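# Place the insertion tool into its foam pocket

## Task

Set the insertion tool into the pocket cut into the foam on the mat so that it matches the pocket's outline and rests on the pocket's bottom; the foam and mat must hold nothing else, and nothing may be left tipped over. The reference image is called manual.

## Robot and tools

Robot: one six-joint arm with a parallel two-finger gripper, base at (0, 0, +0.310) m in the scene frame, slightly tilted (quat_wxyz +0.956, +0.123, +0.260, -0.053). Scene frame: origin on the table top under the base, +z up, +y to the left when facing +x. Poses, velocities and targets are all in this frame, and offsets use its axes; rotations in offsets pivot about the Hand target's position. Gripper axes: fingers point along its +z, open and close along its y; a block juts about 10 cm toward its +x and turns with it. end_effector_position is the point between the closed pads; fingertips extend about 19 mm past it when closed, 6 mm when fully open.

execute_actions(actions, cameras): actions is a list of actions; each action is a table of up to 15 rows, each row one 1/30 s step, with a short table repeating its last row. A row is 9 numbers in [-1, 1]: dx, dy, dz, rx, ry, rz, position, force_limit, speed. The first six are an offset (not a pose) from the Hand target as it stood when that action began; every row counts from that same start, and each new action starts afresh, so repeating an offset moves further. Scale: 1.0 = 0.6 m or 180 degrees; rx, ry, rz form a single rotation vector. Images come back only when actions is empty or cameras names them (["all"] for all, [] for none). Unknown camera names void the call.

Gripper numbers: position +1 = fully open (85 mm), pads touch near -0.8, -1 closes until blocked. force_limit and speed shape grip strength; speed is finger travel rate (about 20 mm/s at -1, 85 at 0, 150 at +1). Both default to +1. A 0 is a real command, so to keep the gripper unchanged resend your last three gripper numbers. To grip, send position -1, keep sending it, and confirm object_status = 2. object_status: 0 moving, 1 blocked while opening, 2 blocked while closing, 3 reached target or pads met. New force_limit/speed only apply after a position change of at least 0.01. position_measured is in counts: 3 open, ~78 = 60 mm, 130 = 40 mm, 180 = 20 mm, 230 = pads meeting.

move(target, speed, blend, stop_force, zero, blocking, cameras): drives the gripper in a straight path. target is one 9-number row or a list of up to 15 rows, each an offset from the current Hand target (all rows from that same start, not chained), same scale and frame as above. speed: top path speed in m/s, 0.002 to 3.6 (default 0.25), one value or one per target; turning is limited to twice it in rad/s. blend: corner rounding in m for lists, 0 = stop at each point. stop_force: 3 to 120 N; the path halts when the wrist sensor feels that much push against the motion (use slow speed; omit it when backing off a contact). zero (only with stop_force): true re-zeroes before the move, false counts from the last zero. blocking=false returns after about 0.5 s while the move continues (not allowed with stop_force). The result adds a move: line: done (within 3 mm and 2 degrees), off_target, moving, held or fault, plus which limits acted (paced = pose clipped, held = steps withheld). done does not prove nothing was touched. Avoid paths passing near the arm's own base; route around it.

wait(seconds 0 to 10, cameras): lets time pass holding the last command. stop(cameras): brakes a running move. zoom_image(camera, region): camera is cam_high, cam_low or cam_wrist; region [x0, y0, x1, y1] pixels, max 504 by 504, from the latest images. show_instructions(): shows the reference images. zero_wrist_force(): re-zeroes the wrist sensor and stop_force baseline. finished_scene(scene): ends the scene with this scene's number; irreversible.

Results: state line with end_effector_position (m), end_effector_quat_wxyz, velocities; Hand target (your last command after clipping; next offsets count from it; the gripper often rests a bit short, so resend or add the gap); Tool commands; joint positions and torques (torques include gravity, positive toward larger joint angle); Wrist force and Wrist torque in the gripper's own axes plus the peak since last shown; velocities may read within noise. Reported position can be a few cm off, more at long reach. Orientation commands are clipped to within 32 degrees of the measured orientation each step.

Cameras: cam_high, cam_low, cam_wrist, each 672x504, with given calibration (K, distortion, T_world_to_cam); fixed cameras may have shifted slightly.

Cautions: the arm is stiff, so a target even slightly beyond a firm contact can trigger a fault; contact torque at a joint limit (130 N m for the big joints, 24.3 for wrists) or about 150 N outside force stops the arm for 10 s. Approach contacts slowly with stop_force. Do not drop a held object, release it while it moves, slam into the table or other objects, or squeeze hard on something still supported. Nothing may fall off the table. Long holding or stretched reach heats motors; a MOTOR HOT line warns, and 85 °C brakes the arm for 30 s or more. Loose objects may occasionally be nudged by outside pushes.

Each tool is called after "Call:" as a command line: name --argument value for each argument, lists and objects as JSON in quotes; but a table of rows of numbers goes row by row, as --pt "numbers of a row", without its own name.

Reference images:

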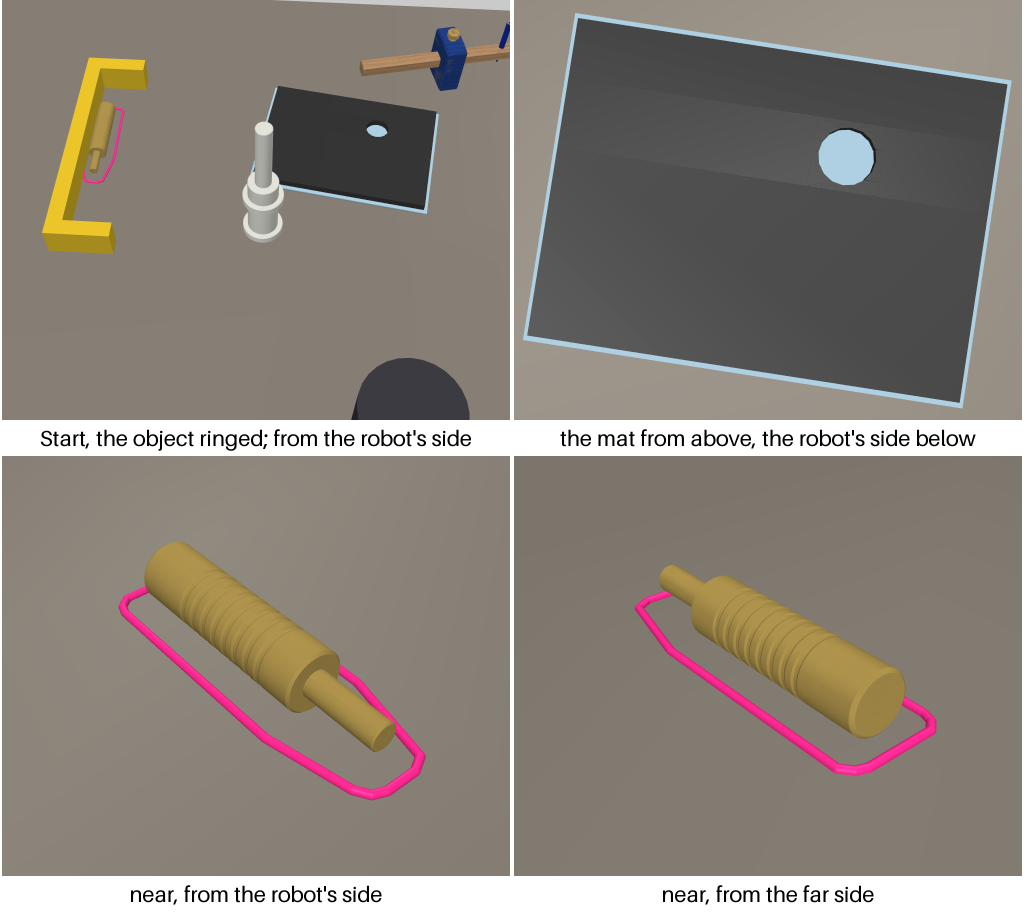

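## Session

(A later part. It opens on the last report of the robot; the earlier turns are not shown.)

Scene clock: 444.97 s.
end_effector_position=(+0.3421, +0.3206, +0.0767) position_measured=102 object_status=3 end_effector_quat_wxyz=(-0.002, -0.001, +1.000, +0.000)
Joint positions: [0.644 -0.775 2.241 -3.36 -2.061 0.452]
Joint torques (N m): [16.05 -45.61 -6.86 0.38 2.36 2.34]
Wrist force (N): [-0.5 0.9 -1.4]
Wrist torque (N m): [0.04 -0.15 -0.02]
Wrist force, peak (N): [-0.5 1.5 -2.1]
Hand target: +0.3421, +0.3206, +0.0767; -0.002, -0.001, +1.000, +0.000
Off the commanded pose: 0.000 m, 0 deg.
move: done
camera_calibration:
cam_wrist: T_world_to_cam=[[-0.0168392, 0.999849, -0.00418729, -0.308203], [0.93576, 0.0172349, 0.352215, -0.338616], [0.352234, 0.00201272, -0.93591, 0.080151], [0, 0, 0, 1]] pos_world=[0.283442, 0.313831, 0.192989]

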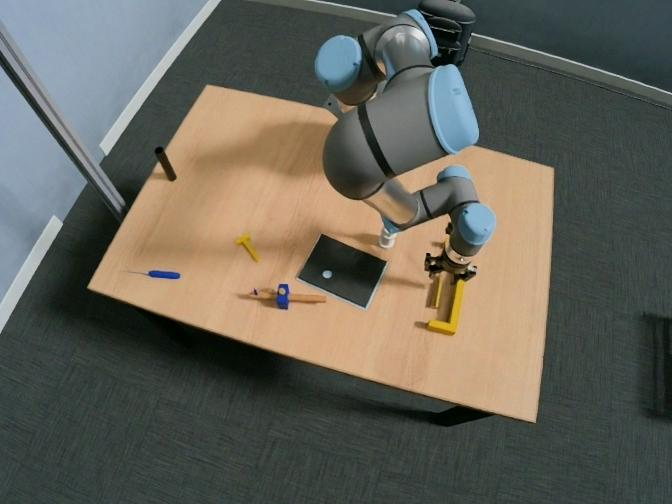

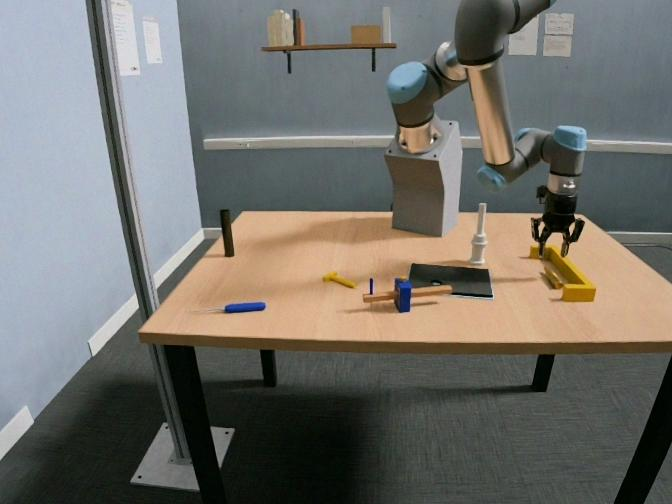

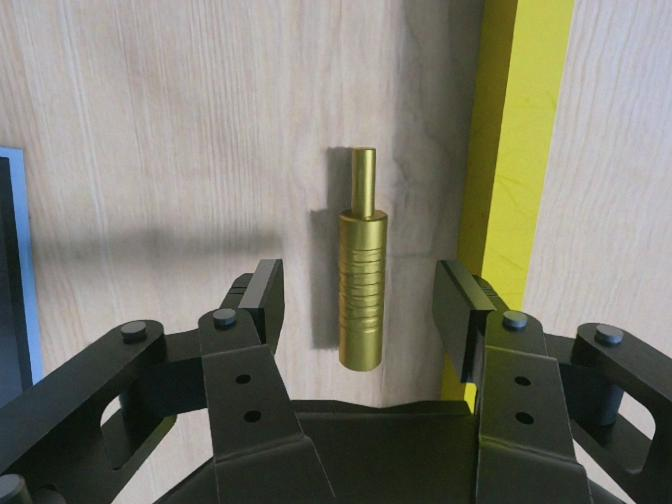

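Call:
move --target '[0.0083, 0, -0.092, 0, 0, 0, 0.216, -1, 0]' --speed 0.05

Call:
move --target '[0, 0, 0, 0, 0, 0, -1, -0.7, -1]' --speed 0.08

Call:
wait --seconds 0.8 --cameras '["all"]'

Scene clock: 456.07 s.
end_effector_position=(+0.3470, +0.3206, +0.0216) position_measured=102 object_status=3 end_effector_quat_wxyz=(-0.002, -0.001, +1.000, +0.000)
Joint positions: [0.583 -0.637 2.167 -3.454 -2.04 0.387]
Joint torques (N m): [17.58 -21.04 -3.53 -4.7 2.39 -2.36]
Wrist force (N): [-0.4 0.9 -0.9]
Wrist torque (N m): [0.06 -0.19 0.17]
Wrist force, peak (N): [-0.4 0.7 -2.1]
Hand target: +0.3470, +0.3206, +0.0215; -0.002, -0.001, +1.000, +0.000
Off the commanded pose: 0.000 m, 0 deg.
move: done

Scene clock: 457.77 s.
end_effector_position=(+0.3471, +0.3206, +0.0215) position_measured=177 object_status=0 end_effector_quat_wxyz=(-0.002, -0.001, +1.000, +0.000)
Joint positions: [0.583 -0.637 2.166 -3.454 -2.04 0.386]
Joint torques (N m): [18.3 -20.67 -4.34 -4.15 1.65 -2.36]
Wrist force (N): [1.5 -0.3 -11.7]
Wrist torque (N m): [0.07 -0.16 0.17]
Wrist force, peak (N): [1.7 -0.2 -11.8]
Hand target: +0.3470, +0.3206, +0.0215; -0.002, -0.001, +1.000, +0.000
Off the commanded pose: 0.000 m, 0 deg.
move: done

Scene clock: 458.57 s.
end_effector_position=(+0.3471, +0.3206, +0.0215) position_measured=177 object_status=2 end_effector_quat_wxyz=(-0.002, -0.001, +1.000, +0.000)
Joint positions: [0.583 -0.637 2.166 -3.454 -2.04 0.386]
Joint torques (N m): [18.66 -20.96 -3.04 -2.96 0.89 -2.42]
Wrist force (N): [1.5 -0.4 -11.9]
Wrist torque (N m): [0.04 -0.17 0.17]
Wrist force, peak (N): [1.5 -0.2 -12.4]
Hand target: +0.3470, +0.3206, +0.0215; -0.002, -0.001, +1.000, +0.000
Tool commands: gripper/position=-1.0 gripper/force_limit=-0.7 gripper/speed=-1.0
Off the commanded pose: 0.000 m, 0 deg.
wait: 0.80 s; at rest by 0.17 s
camera_calibration:
cam_wrist: T_world_to_cam=[[-0.0168402, 0.999849, -0.00418593, -0.30835], [0.935793, 0.0172355, 0.352127, -0.32385], [0.352146, 0.00201271, -0.935943, 0.0267573], [0, 0, 0, 1]] pos_world=[0.288442, 0.313831, 0.137789]

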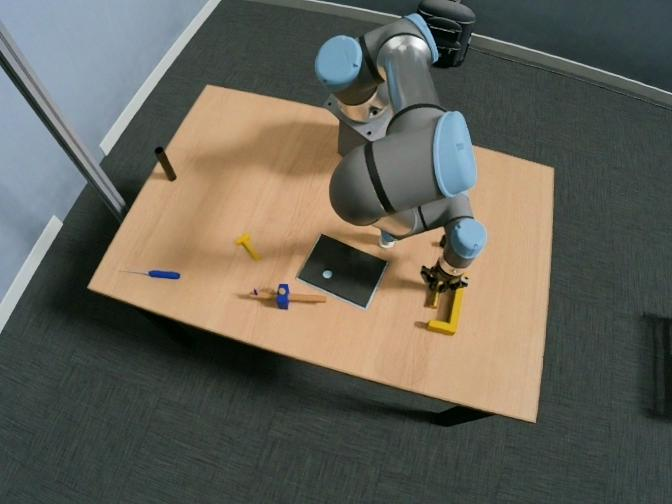

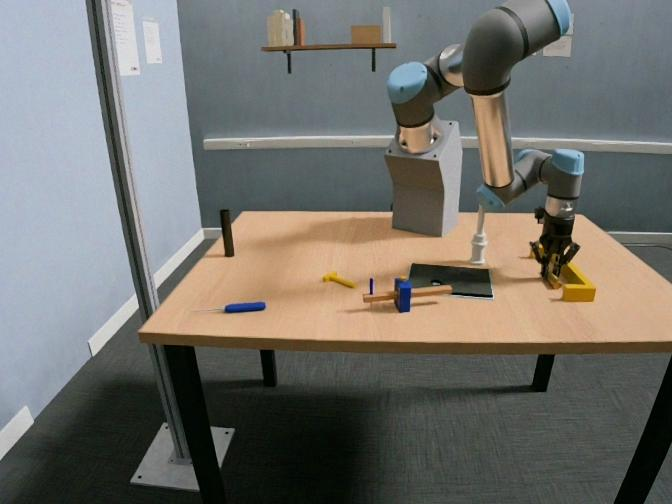

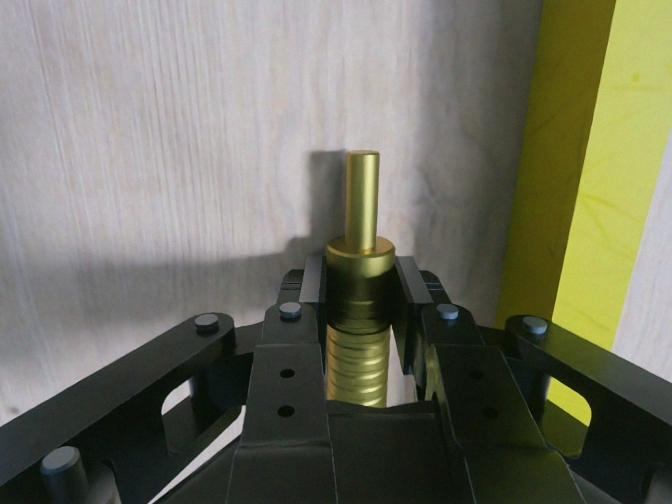

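Call:
move --pt "0 0 0.15 0 0 0 -1 -0.7 -1" --pt "0.305 -0.1343 0.15 0 0 0 -1 -0.7 -1" --pt "0.305 -0.1343 0.0125 0 0 0 -1 -0.7 -1" --speed '[0.2, 0.3, 0.15]' --blend '[0.02, 0.03, 0]' --cameras '["all"]'

Call:
move --target '[0, 0, -0.02, 0, 0, 0, -1, -0.7, -1]' --speed 0.004 --stop_force 4 --cameras '["cam_wrist"]'

Scene clock: 534.17 s.
end_effector_position=(+0.5300, +0.2401, +0.0291) position_measured=177 object_status=2 end_effector_quat_wxyz=(-0.002, -0.001, +1.000, +0.000)
Joint positions: [0.357 -0.855 1.973 -3.136 -1.952 0.158]
Joint torques (N m): [16.94 -27.57 -9.33 -5.17 2.3 -2.44]
Wrist force (N): [-0.2 1.0 -0.6]
Wrist torque (N m): [0.08 -0.19 0.17]
Wrist force, peak (N): [1.9 -0.1 -12.2]
Hand target: +0.5300, +0.2401, +0.0290; -0.002, -0.001, +1.000, +0.000
Off the commanded pose: 0.000 m, 0 deg.
move: done
camera_calibration:
cam_wrist: T_world_to_cam=[[-0.0168405, 0.999849, -0.00418435, -0.224648], [0.935827, 0.0172355, 0.352039, -0.496426], [0.352058, 0.0020127, -0.935976, -0.0302704], [0, 0, 0, 1]] pos_world=[0.471442, 0.233231, 0.145489]

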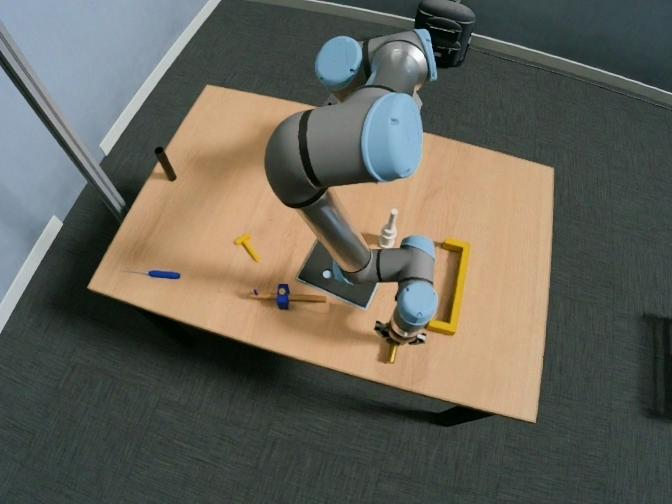

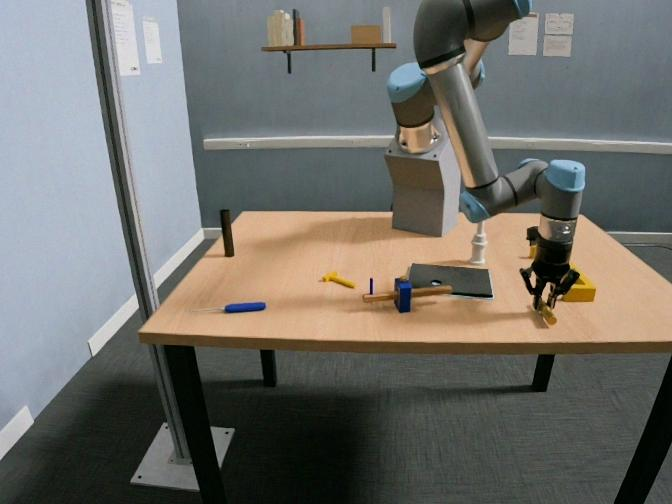

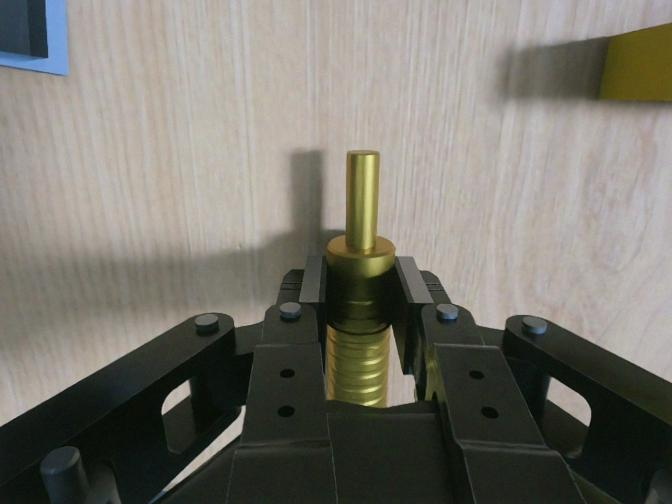

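Scene clock: 537.27 s.
end_effector_position=(+0.5300, +0.2401, +0.0215) position_measured=177 object_status=2 end_effector_quat_wxyz=(-0.002, -0.001, +1.000, +0.000)
Joint positions: [0.352 -0.838 1.964 -3.147 -1.949 0.153]
Joint torques (N m): [26.98 -51.78 3.23 -0.09 0.38 1.85]
Wrist force (N): [1.0 1.0 -3.9]
Wrist torque (N m): [0.03 -0.20 0.17]
Wrist force, peak (N): [4.6 -2.1 -17.0]
Hand target: +0.5300, +0.2401, +0.0215; -0.002, -0.001, +1.000, +0.000 (not the last commanded pose)
Off the commanded pose: 0.005 m, 0 deg.
move: contact
camera_calibration:
cam_wrist: T_world_to_cam=[[-0.0168405, 0.999849, -0.00418435, -0.22468], [0.935827, 0.0172355, 0.352039, -0.493715], [0.352058, 0.0020127, -0.935976, -0.0374774], [0, 0, 0, 1]] pos_world=[0.471442, 0.233231, 0.137789]
Images, in order (width x height): cam_wrist 672x504.

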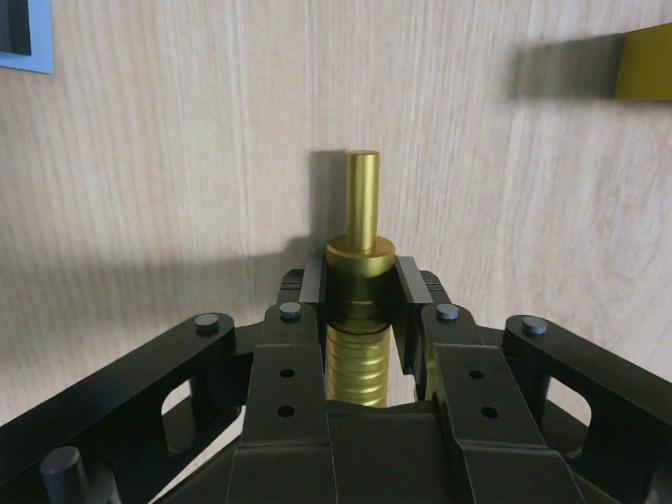

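Call:
move --target '[0, 0, 0, 0, 0, 0, -0.2, -1, -0.5]' --speed 0.1

Call:
move --target '[-0.006, 0, 0.001, 0, -0.1111, 0, -0.2, -1, -0.5]' --speed 0.15

Call:
move --target '[0, 0, 0, 0, 0, 0, -1, -0.7, -1]' --speed 0.1

Call:
wait --seconds 0.6 --cameras '["cam_wrist", "cam_low"]'

Scene clock: 541.97 s.
end_effector_position=(+0.5300, +0.2401, +0.0215) position_measured=154 object_status=0 end_effector_quat_wxyz=(-0.002, -0.001, +1.000, +0.000)
Joint positions: [0.352 -0.838 1.964 -3.147 -1.949 0.153]
Joint torques (N m): [27.88 -51.21 2.67 -0.28 -1.43 2.17]
Wrist force (N): [-0.6 0.9 -1.2]
Wrist torque (N m): [0.06 -0.14 0.17]
Wrist force, peak (N): [0.7 1.1 -4.2]
Hand target: +0.5300, +0.2401, +0.0215; -0.002, -0.001, +1.000, +0.000
Off the commanded pose: 0.000 m, 0 deg.
move: done

Scene clock: 543.80 s.
end_effector_position=(+0.5264, +0.2401, +0.0222) position_measured=154 object_status=3 end_effector_quat_wxyz=(+0.172, -0.001, +0.985, +0.000)
Joint positions: [0.368 -0.663 2.057 -3.786 -1.99 0.019]
Joint torques (N m): [16.24 -23.67 8.92 -5.21 2.34 -2.55]
Wrist force (N): [-1.0 0.7 -1.6]
Wrist torque (N m): [0.06 -0.14 0.24]
Wrist force, peak (N): [-1.1 1.1 -1.7]
Hand target: +0.5264, +0.2401, +0.0221; +0.172, -0.001, +0.985, +0.000
Off the commanded pose: 0.000 m, 0 deg.
move: done

Scene clock: 544.50 s.
end_effector_position=(+0.5264, +0.2401, +0.0221) position_measured=177 object_status=0 end_effector_quat_wxyz=(+0.172, -0.001, +0.985, +0.000)
Joint positions: [0.368 -0.663 2.057 -3.786 -1.99 0.019]
Joint torques (N m): [16.49 -23.83 6.64 -4.2 1.77 -2.37]
Wrist force (N): [-0.1 0.8 -9.5]
Wrist torque (N m): [0.09 -0.15 0.24]
Wrist force, peak (N): [-0.1 1.0 -9.9]
Hand target: +0.5264, +0.2401, +0.0221; +0.172, -0.001, +0.985, +0.000
Off the commanded pose: 0.000 m, 0 deg.
move: done

Scene clock: 545.10 s.
end_effector_position=(+0.5264, +0.2401, +0.0221) position_measured=177 object_status=2 end_effector_quat_wxyz=(+0.172, -0.001, +0.985, +0.000)
Joint positions: [0.368 -0.663 2.057 -3.786 -1.99 0.019]
Joint torques (N m): [16.86 -23.68 3.29 -2.77 0.83 -2.27]
Wrist force (N): [-0.4 1.0 -9.8]
Wrist torque (N m): [0.12 -0.11 0.23]
Wrist force, peak (N): [-0.5 0.8 -9.9]
Hand target: +0.5264, +0.2401, +0.0221; +0.172, -0.001, +0.985, +0.000
Tool commands: gripper/position=-1.0 gripper/force_limit=-0.7 gripper/speed=-1.0
Off the commanded pose: 0.000 m, 0 deg.
wait: 0.60 s; at rest by 0.17 s
camera_calibration:
cam_wrist: T_world_to_cam=[[-0.014394, 0.999849, -0.00969143, -0.225905], [0.759001, 0.0172355, 0.650862, -0.404031], [0.650931, 0.00201273, -0.759134, -0.196882], [0, 0, 0, 1]] pos_world=[0.431565, 0.233231, 0.111319]
Images, in order (width x height): cam_low 672x504, cam_wrist 672x504.

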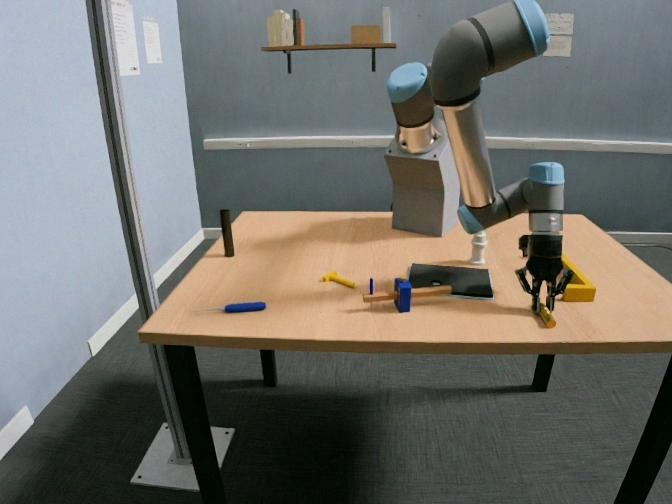

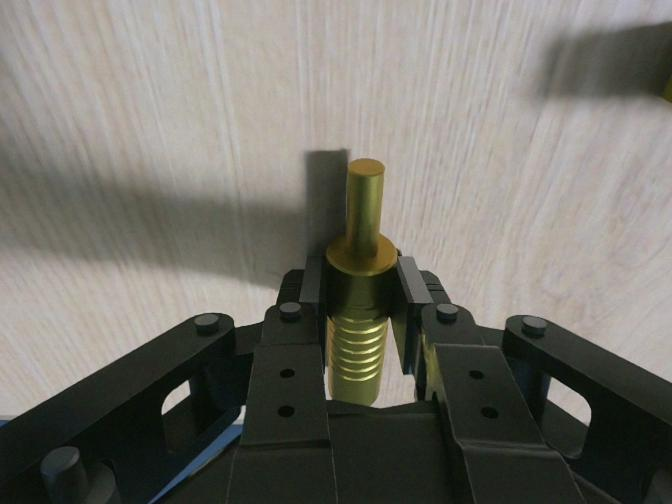

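Call:
move --pt "0 0 0.25 0 0 0 -1 -0.7 -1" --pt "-0.1 0 0.32 -0.1404 0.2204 0.1404 -1 -0.7 -1" --pt "-0.2093 0.0108 0.1965 -0.2808 0.4408 0.2808 -1 -0.7 -1" --speed '[0.3, 0.5, 0.5]' --blend '[0.04, 0.04, 0]' --cameras '["all"]'

Scene clock: 570.70 s.
end_effector_position=(+0.4009, +0.2465, +0.1401) position_measured=177 object_status=2 end_effector_quat_wxyz=(-0.486, -0.440, +0.690, -0.309)
Joint positions: [0.649 -0.61 1.336 -1.076 -2.318 0.36]
Joint torques (N m): [23.65 -31.44 -16.19 3.76 3.15 2.37]
Wrist force (N): [-0.2 1.2 0.5]
Wrist torque (N m): [0.25 0.27 -0.22]
Wrist force, peak (N): [-0.2 1.0 -10.0]
Hand target: +0.4009, +0.2465, +0.1400; -0.486, -0.440, +0.690, -0.309
Off the commanded pose: 0.000 m, 0 deg.
move: done
camera_calibration:
cam_wrist: T_world_to_cam=[[-0.910276, 0.413748, 0.0145404, 0.267148], [0.259336, 0.597232, -0.758985, -0.130851], [-0.322712, -0.687115, -0.650946, 0.51945], [0, 0, 0, 1]] pos_world=[0.444745, 0.324538, 0.234935]

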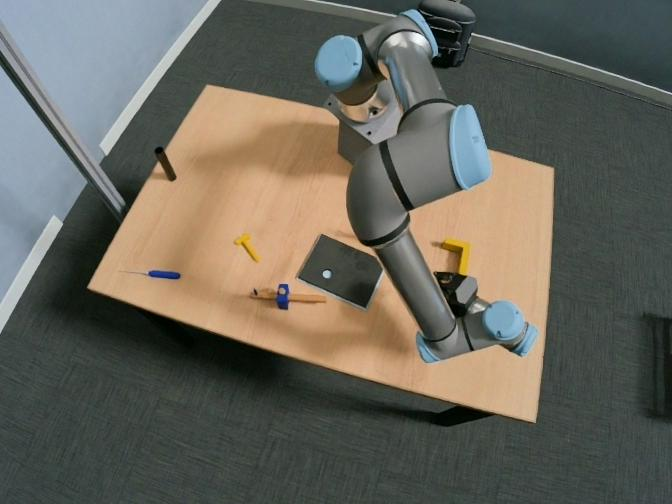

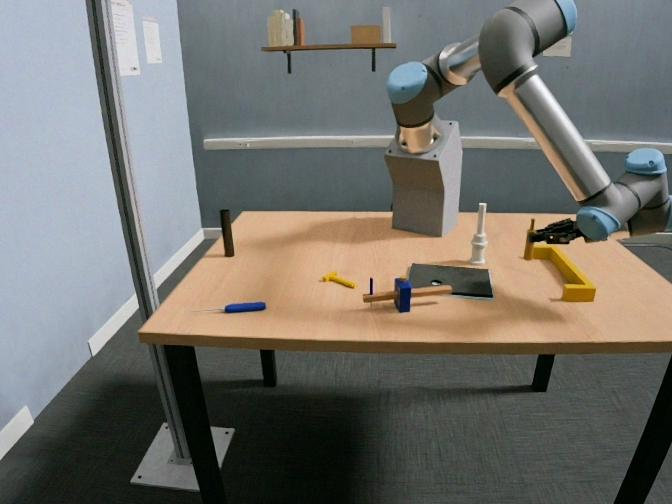

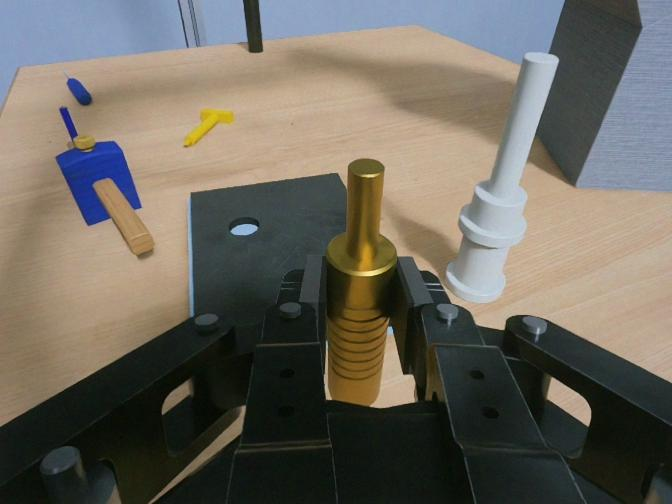

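Call:
zoom_image --camera "cam_wrist" --region '[180, 140, 400, 305]'

Scaled by 2.291 from the camera's 672x504 image, which has a finer 960x720 frame.

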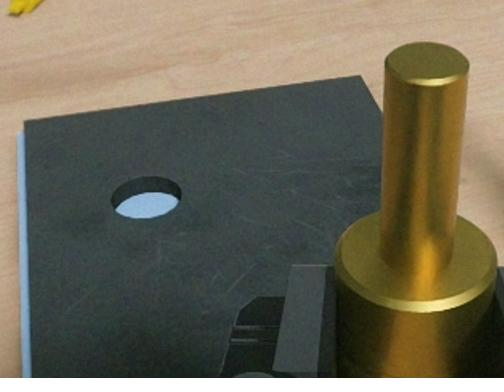

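Call:
move --target '[-0.0023, -0.3702, -0.055, 0, 0, 0, -1, -0.7, -1]' --speed 0.25 --cameras '["all"]'

Call:
zoom_image --camera "cam_low" --region '[380, 200, 520, 320]'

Call:
zoom_image --camera "cam_high" --region '[270, 210, 410, 330]'

Scene clock: 607.43 s.
end_effector_position=(+0.3988, +0.0670, +0.1143) position_measured=177 object_status=2 end_effector_quat_wxyz=(-0.490, -0.437, +0.687, -0.312)
Joint positions: [0.383 -0.828 1.748 -1.373 -2.56 0.216]
Joint torques (N m): [31.62 -26.31 -11.7 3.42 2.69 2.51]
Wrist force (N): [-0.2 1.1 0.3]
Wrist torque (N m): [0.25 0.25 -0.21]
Wrist force, peak (N): [2.5 -4.4 7.4]
Hand target: +0.3988, +0.0671, +0.1144; -0.490, -0.437, +0.687, -0.312 (not the last commanded pose)
Off the commanded pose: 0.043 m, 1 deg.
move: held (a check stopped the path); limits=held
pose unreachable: on one or more control steps of this call, first in action 0 (counted from 0), an arm could not follow its commanded pose, so it was not sent that pose on those steps. It may still have moved: this result reports where it is.
cause: moving toward the commanded pose would bring two parts of the arm too close to each other (its gripper and another part of the arm, with joints 4 (wrist 1) to 6 (wrist 3) between them, 9 mm apart when it was first held).
camera_calibration:
cam_wrist: T_world_to_cam=[[-0.910232, 0.413904, 0.0127368, 0.340138], [0.256458, 0.587602, -0.767433, -0.0398623], [-0.325128, -0.695276, -0.641002, 0.37898], [0, 0, 0, 1]] pos_world=[0.443044, 0.146134, 0.208003]

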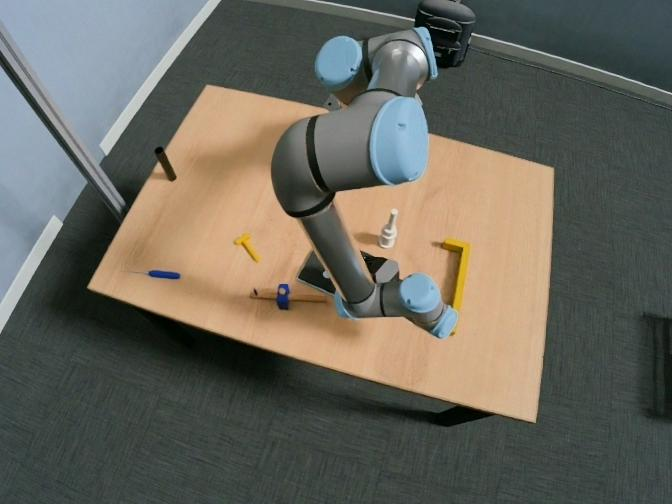

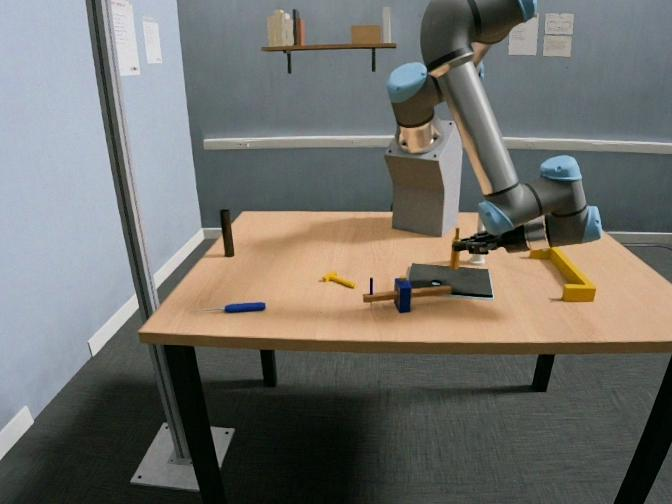

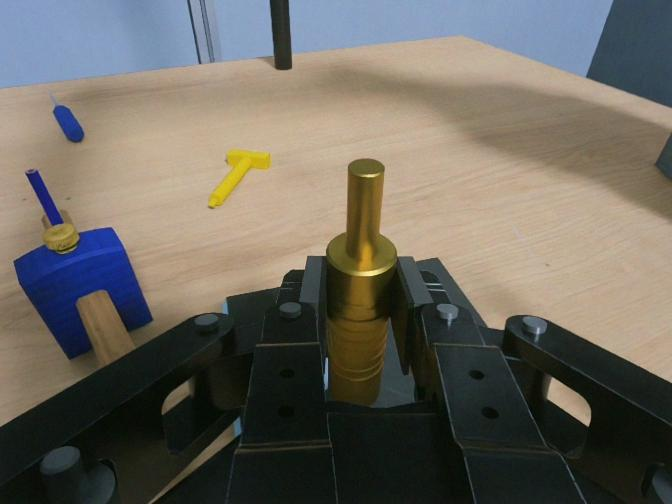

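Scaled by 3.600 from the camera's 672x504 image, which has a finer 960x720 frame.

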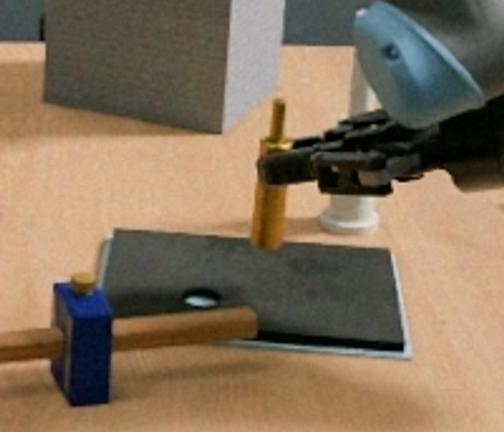

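Scaled by 3.600 from the camera's 672x504 image, which has a finer 960x720 frame.

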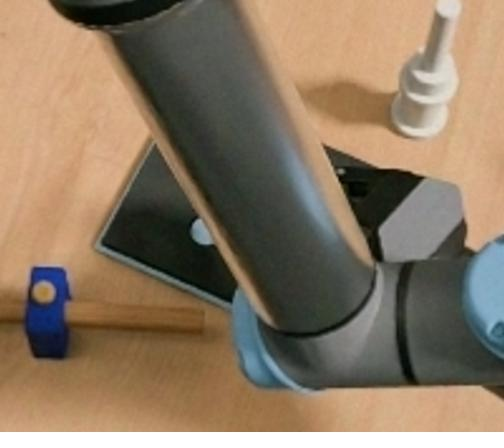

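Call:
move --pt "0.1187 0.1048 0.076 0.0022 -0.0038 -0.1944 -1 -0.7 -1" --pt "0.0095 -0.0788 -0.004 0.0022 -0.0038 -0.1944 -1 -0.7 -1" --speed '[0.25, 0.25]' --blend '[0.02, 0]' --cameras '["all"]'

Call:
zoom_image --camera "cam_low" --region '[380, 210, 500, 310]'

Call:
zoom_image --camera "cam_high" --region '[270, 210, 390, 310]'

Scene clock: 630.83 s.
end_effector_position=(+0.4045, +0.0199, +0.1120) position_measured=177 object_status=2 end_effector_quat_wxyz=(-0.555, -0.210, +0.790, -0.151)
Joint positions: [0.136 -0.947 1.698 -1.499 -2.194 0.107]
Joint torques (N m): [11.98 -55.22 0.95 -1.49 -1.65 -2.51]
Wrist force (N): [-0.2 0.9 0.3]
Wrist torque (N m): [0.22 0.25 -0.04]
Wrist force, peak (N): [-0.5 0.6 2.5]
Hand target: +0.4045, +0.0198, +0.1120; -0.555, -0.210, +0.790, -0.151
Off the commanded pose: 0.000 m, 0 deg.
move: done
camera_calibration:
cam_wrist: T_world_to_cam=[[-0.508433, 0.86106, 0.00846359, 0.193939], [0.557148, 0.336444, -0.759205, -0.133], [-0.656568, -0.381289, -0.650797, 0.475485], [0, 0, 0, 1]] pos_world=[0.484894, 0.0590516, 0.206829]

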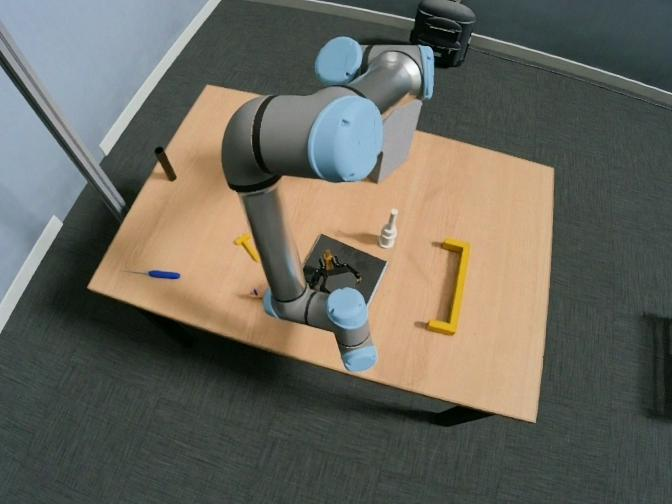

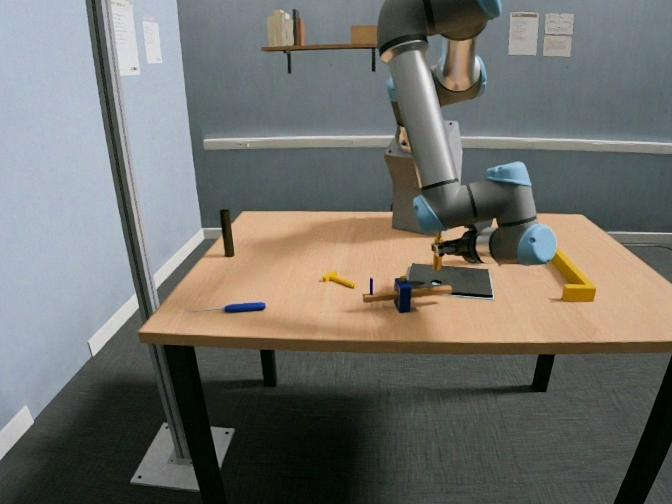

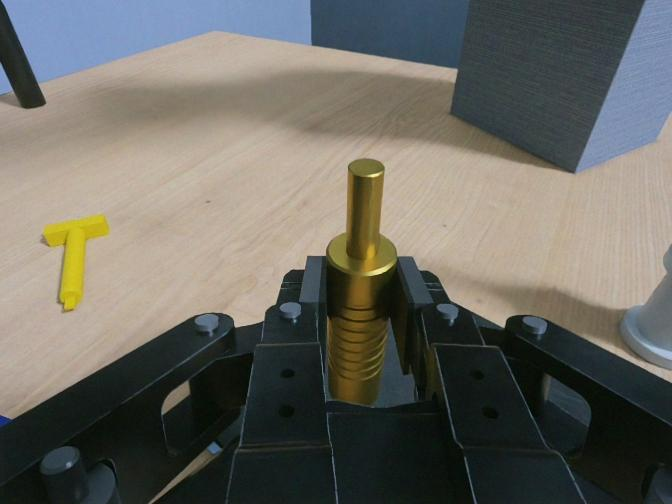

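Scaled by 4.200 from the camera's 672x504 image, which has a finer 960x720 frame.

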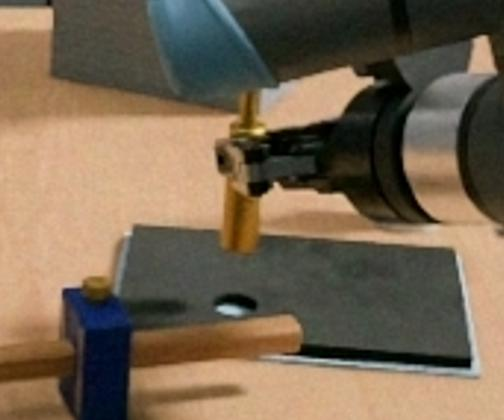

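Scaled by 4.200 from the camera's 672x504 image, which has a finer 960x720 frame.

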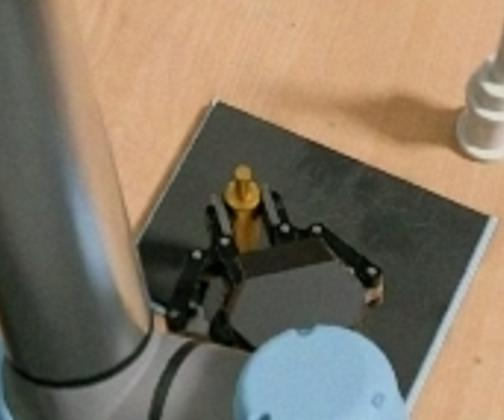

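Call:
zoom_image --camera "cam_low" --region '[415, 225, 465, 300]'

Call:
zoom_image --camera "cam_high" --region '[300, 235, 360, 295]'

Scaled by 6.720 from the camera's 672x504 image, which has a finer 960x720 frame.

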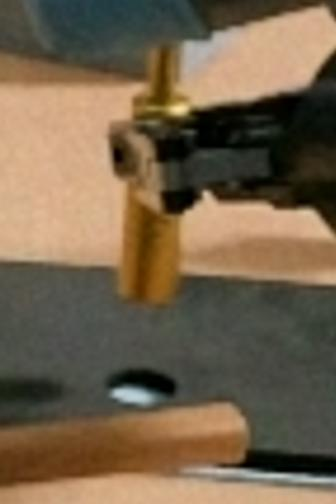

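Scaled by 8.400 from the camera's 672x504 image, which has a finer 960x720 frame.

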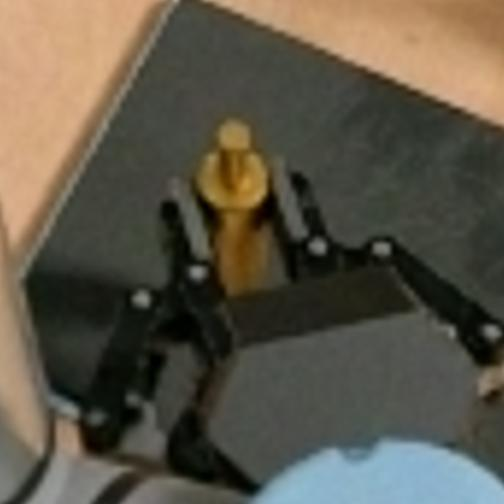

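Call:
move --target '[-0.0083, 0, -0.0333, 0, 0, 0, -1, -0.7, -1]' --speed 0.1 --cameras '["cam_low", "cam_high"]'

Call:
zoom_image --camera "cam_low" --region '[415, 235, 465, 300]'

Call:
zoom_image --camera "cam_high" --region '[300, 235, 360, 295]'

Scene clock: 679.23 s.
end_effector_position=(+0.3996, +0.0198, +0.0921) position_measured=177 object_status=2 end_effector_quat_wxyz=(-0.555, -0.210, +0.790, -0.151)
Joint positions: [0.127 -0.91 1.694 -1.538 -2.201 0.099]
Joint torques (N m): [12.46 -30.12 -11.28 -1.18 -1.91 -2.3]
Wrist force (N): [-0.2 0.9 0.3]
Wrist torque (N m): [0.21 0.25 -0.03]
Wrist force, peak (N): [-0.6 1.0 0.9]
Hand target: +0.3995, +0.0198, +0.0920; -0.555, -0.210, +0.790, -0.151
Off the commanded pose: 0.000 m, 0 deg.
move: done
Images, in order (width x height): cam_high 672x504, cam_low 672x504.

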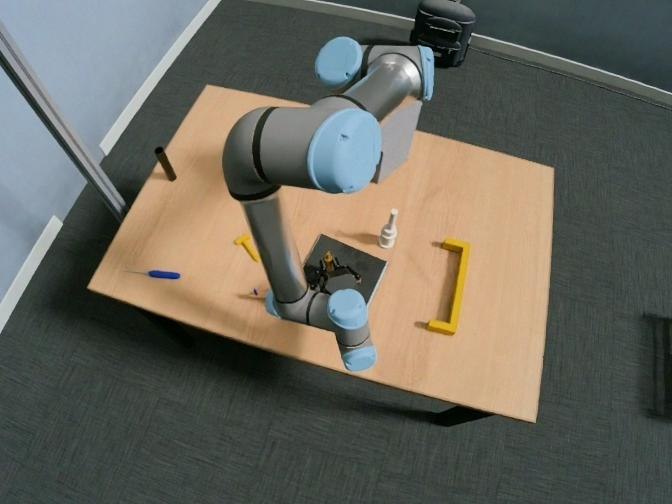

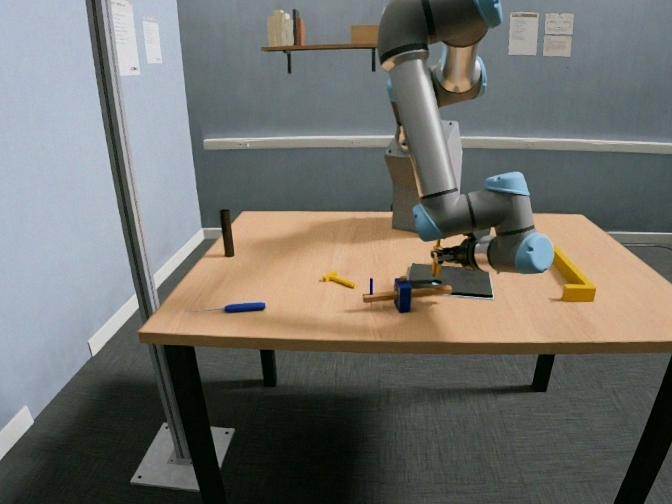

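Scaled by 7.754 from the camera's 672x504 image, which has a finer 960x720 frame.

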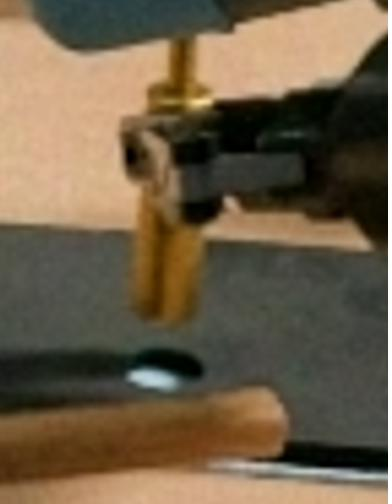

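Scaled by 8.400 from the camera's 672x504 image, which has a finer 960x720 frame.

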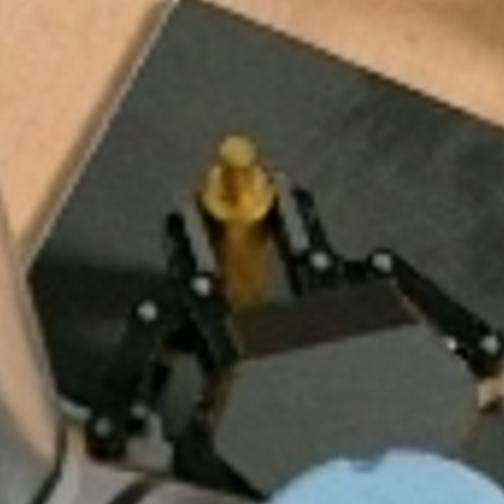

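Call:
move --target '[0, 0, -0.05, 0, 0, 0, -1, -0.7, -1]' --speed 0.005 --stop_force 4 --cameras '["cam_low", "cam_high"]'

Call:
zoom_image --camera "cam_low" --region '[415, 235, 465, 300]'

Scene clock: 699.40 s.
end_effector_position=(+0.3995, +0.0198, +0.0656) position_measured=177 object_status=2 end_effector_quat_wxyz=(-0.555, -0.210, +0.790, -0.151)
Joint positions: [0.115 -0.854 1.665 -1.571 -2.21 0.089]
Joint torques (N m): [26.3 -54.05 2.51 2.83 1.87 1.92]
Wrist force (N): [3.4 1.2 -1.8]
Wrist torque (N m): [0.23 0.20 -0.04]
Wrist force, peak (N): [5.0 0.3 -3.0]
Hand target: +0.3995, +0.0198, +0.0656; -0.555, -0.210, +0.790, -0.151 (not the last commanded pose)
Off the commanded pose: 0.004 m, 0 deg.
move: contact
Images, in order (width x height): cam_high 672x504, cam_low 672x504.

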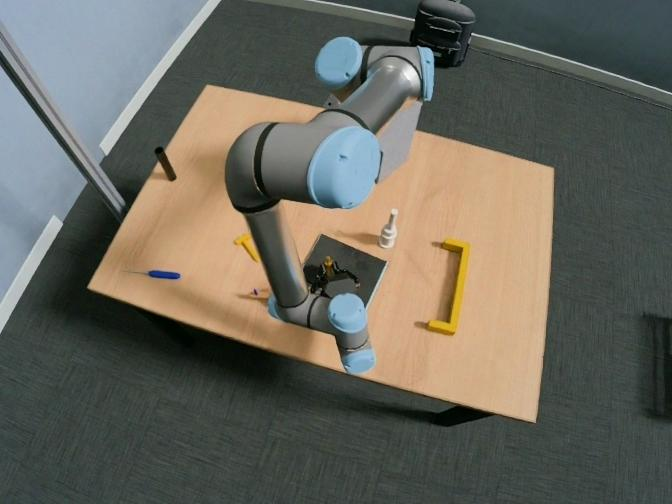

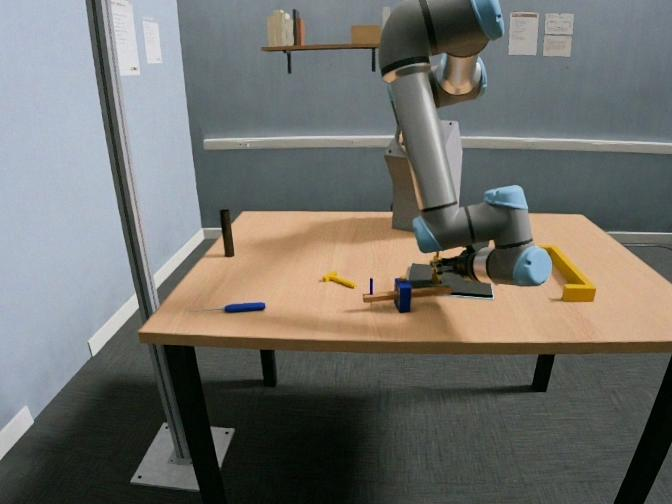

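Scaled by 7.754 from the camera's 672x504 image, which has a finer 960x720 frame.

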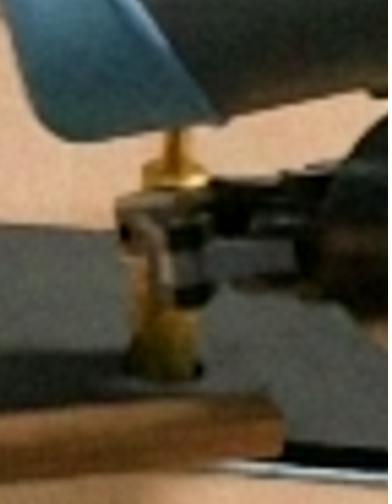

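Call:
zoom_image --camera "cam_high" --region '[300, 235, 360, 295]'

Call:
move --target '[0, 0, -0.012, 0, 0, 0, -1, -0.7, -1]' --speed 0.003 --stop_force 6 --zero false --cameras '["cam_wrist", "cam_low"]'

Call:
zoom_image --camera "cam_low" --region '[415, 235, 465, 300]'

Scaled by 8.400 from the camera's 672x504 image, which has a finer 960x720 frame.

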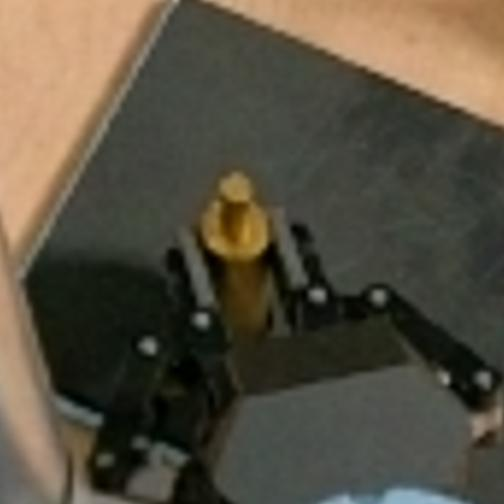

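Scene clock: 707.40 s.
end_effector_position=(+0.3995, +0.0198, +0.0655) position_measured=177 object_status=2 end_effector_quat_wxyz=(-0.555, -0.210, +0.790, -0.151)
Joint positions: [0.115 -0.853 1.665 -1.571 -2.21 0.089]
Joint torques (N m): [25.81 -54.15 3.22 2.85 -0.94 -1.41]
Wrist force (N): [5.2 0.5 -2.6]
Wrist torque (N m): [0.22 0.19 -0.02]
Wrist force, peak (N): [6.7 0.2 -3.0]
Hand target: +0.3995, +0.0199, +0.0655; -0.555, -0.210, +0.790, -0.151 (not the last commanded pose)
Off the commanded pose: 0.007 m, 0 deg.
move: contact
camera_calibration:
cam_wrist: T_world_to_cam=[[-0.508475, 0.861034, 0.00860095, 0.191789], [0.557042, 0.33654, -0.75924, -0.165466], [-0.656626, -0.381263, -0.650754, 0.441959], [0, 0, 0, 1]] pos_world=[0.479893, 0.0590517, 0.160329]
Images, in order (width x height): cam_low 672x504, cam_wrist 672x504.

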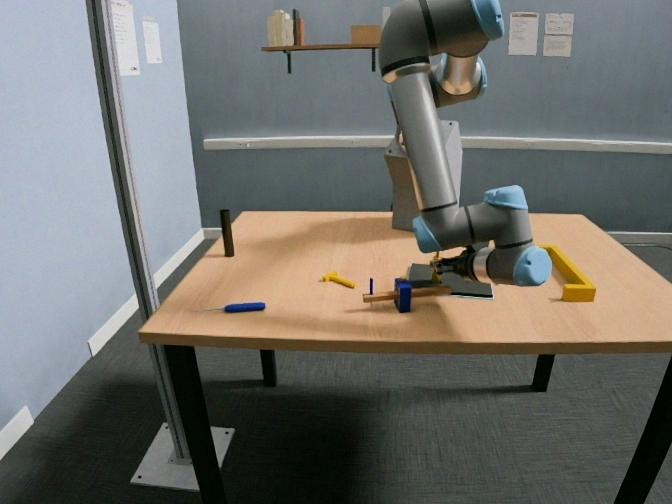

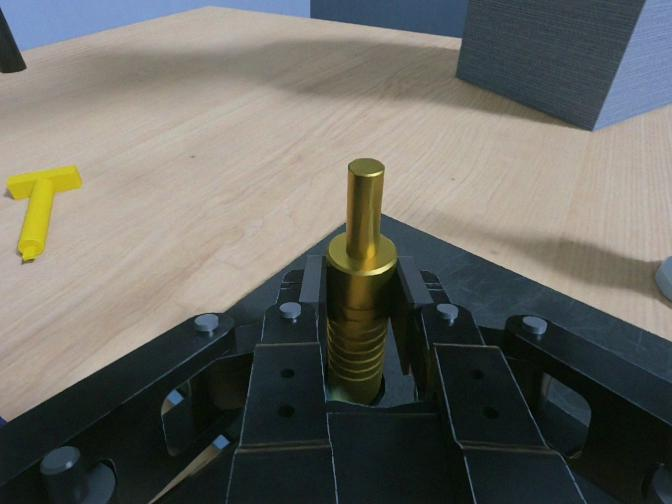

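Scaled by 7.754 from the camera's 672x504 image, which has a finer 960x720 frame.

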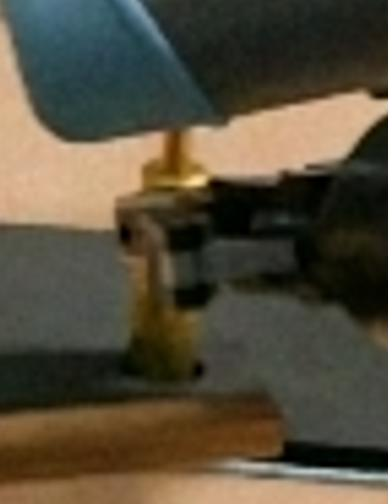

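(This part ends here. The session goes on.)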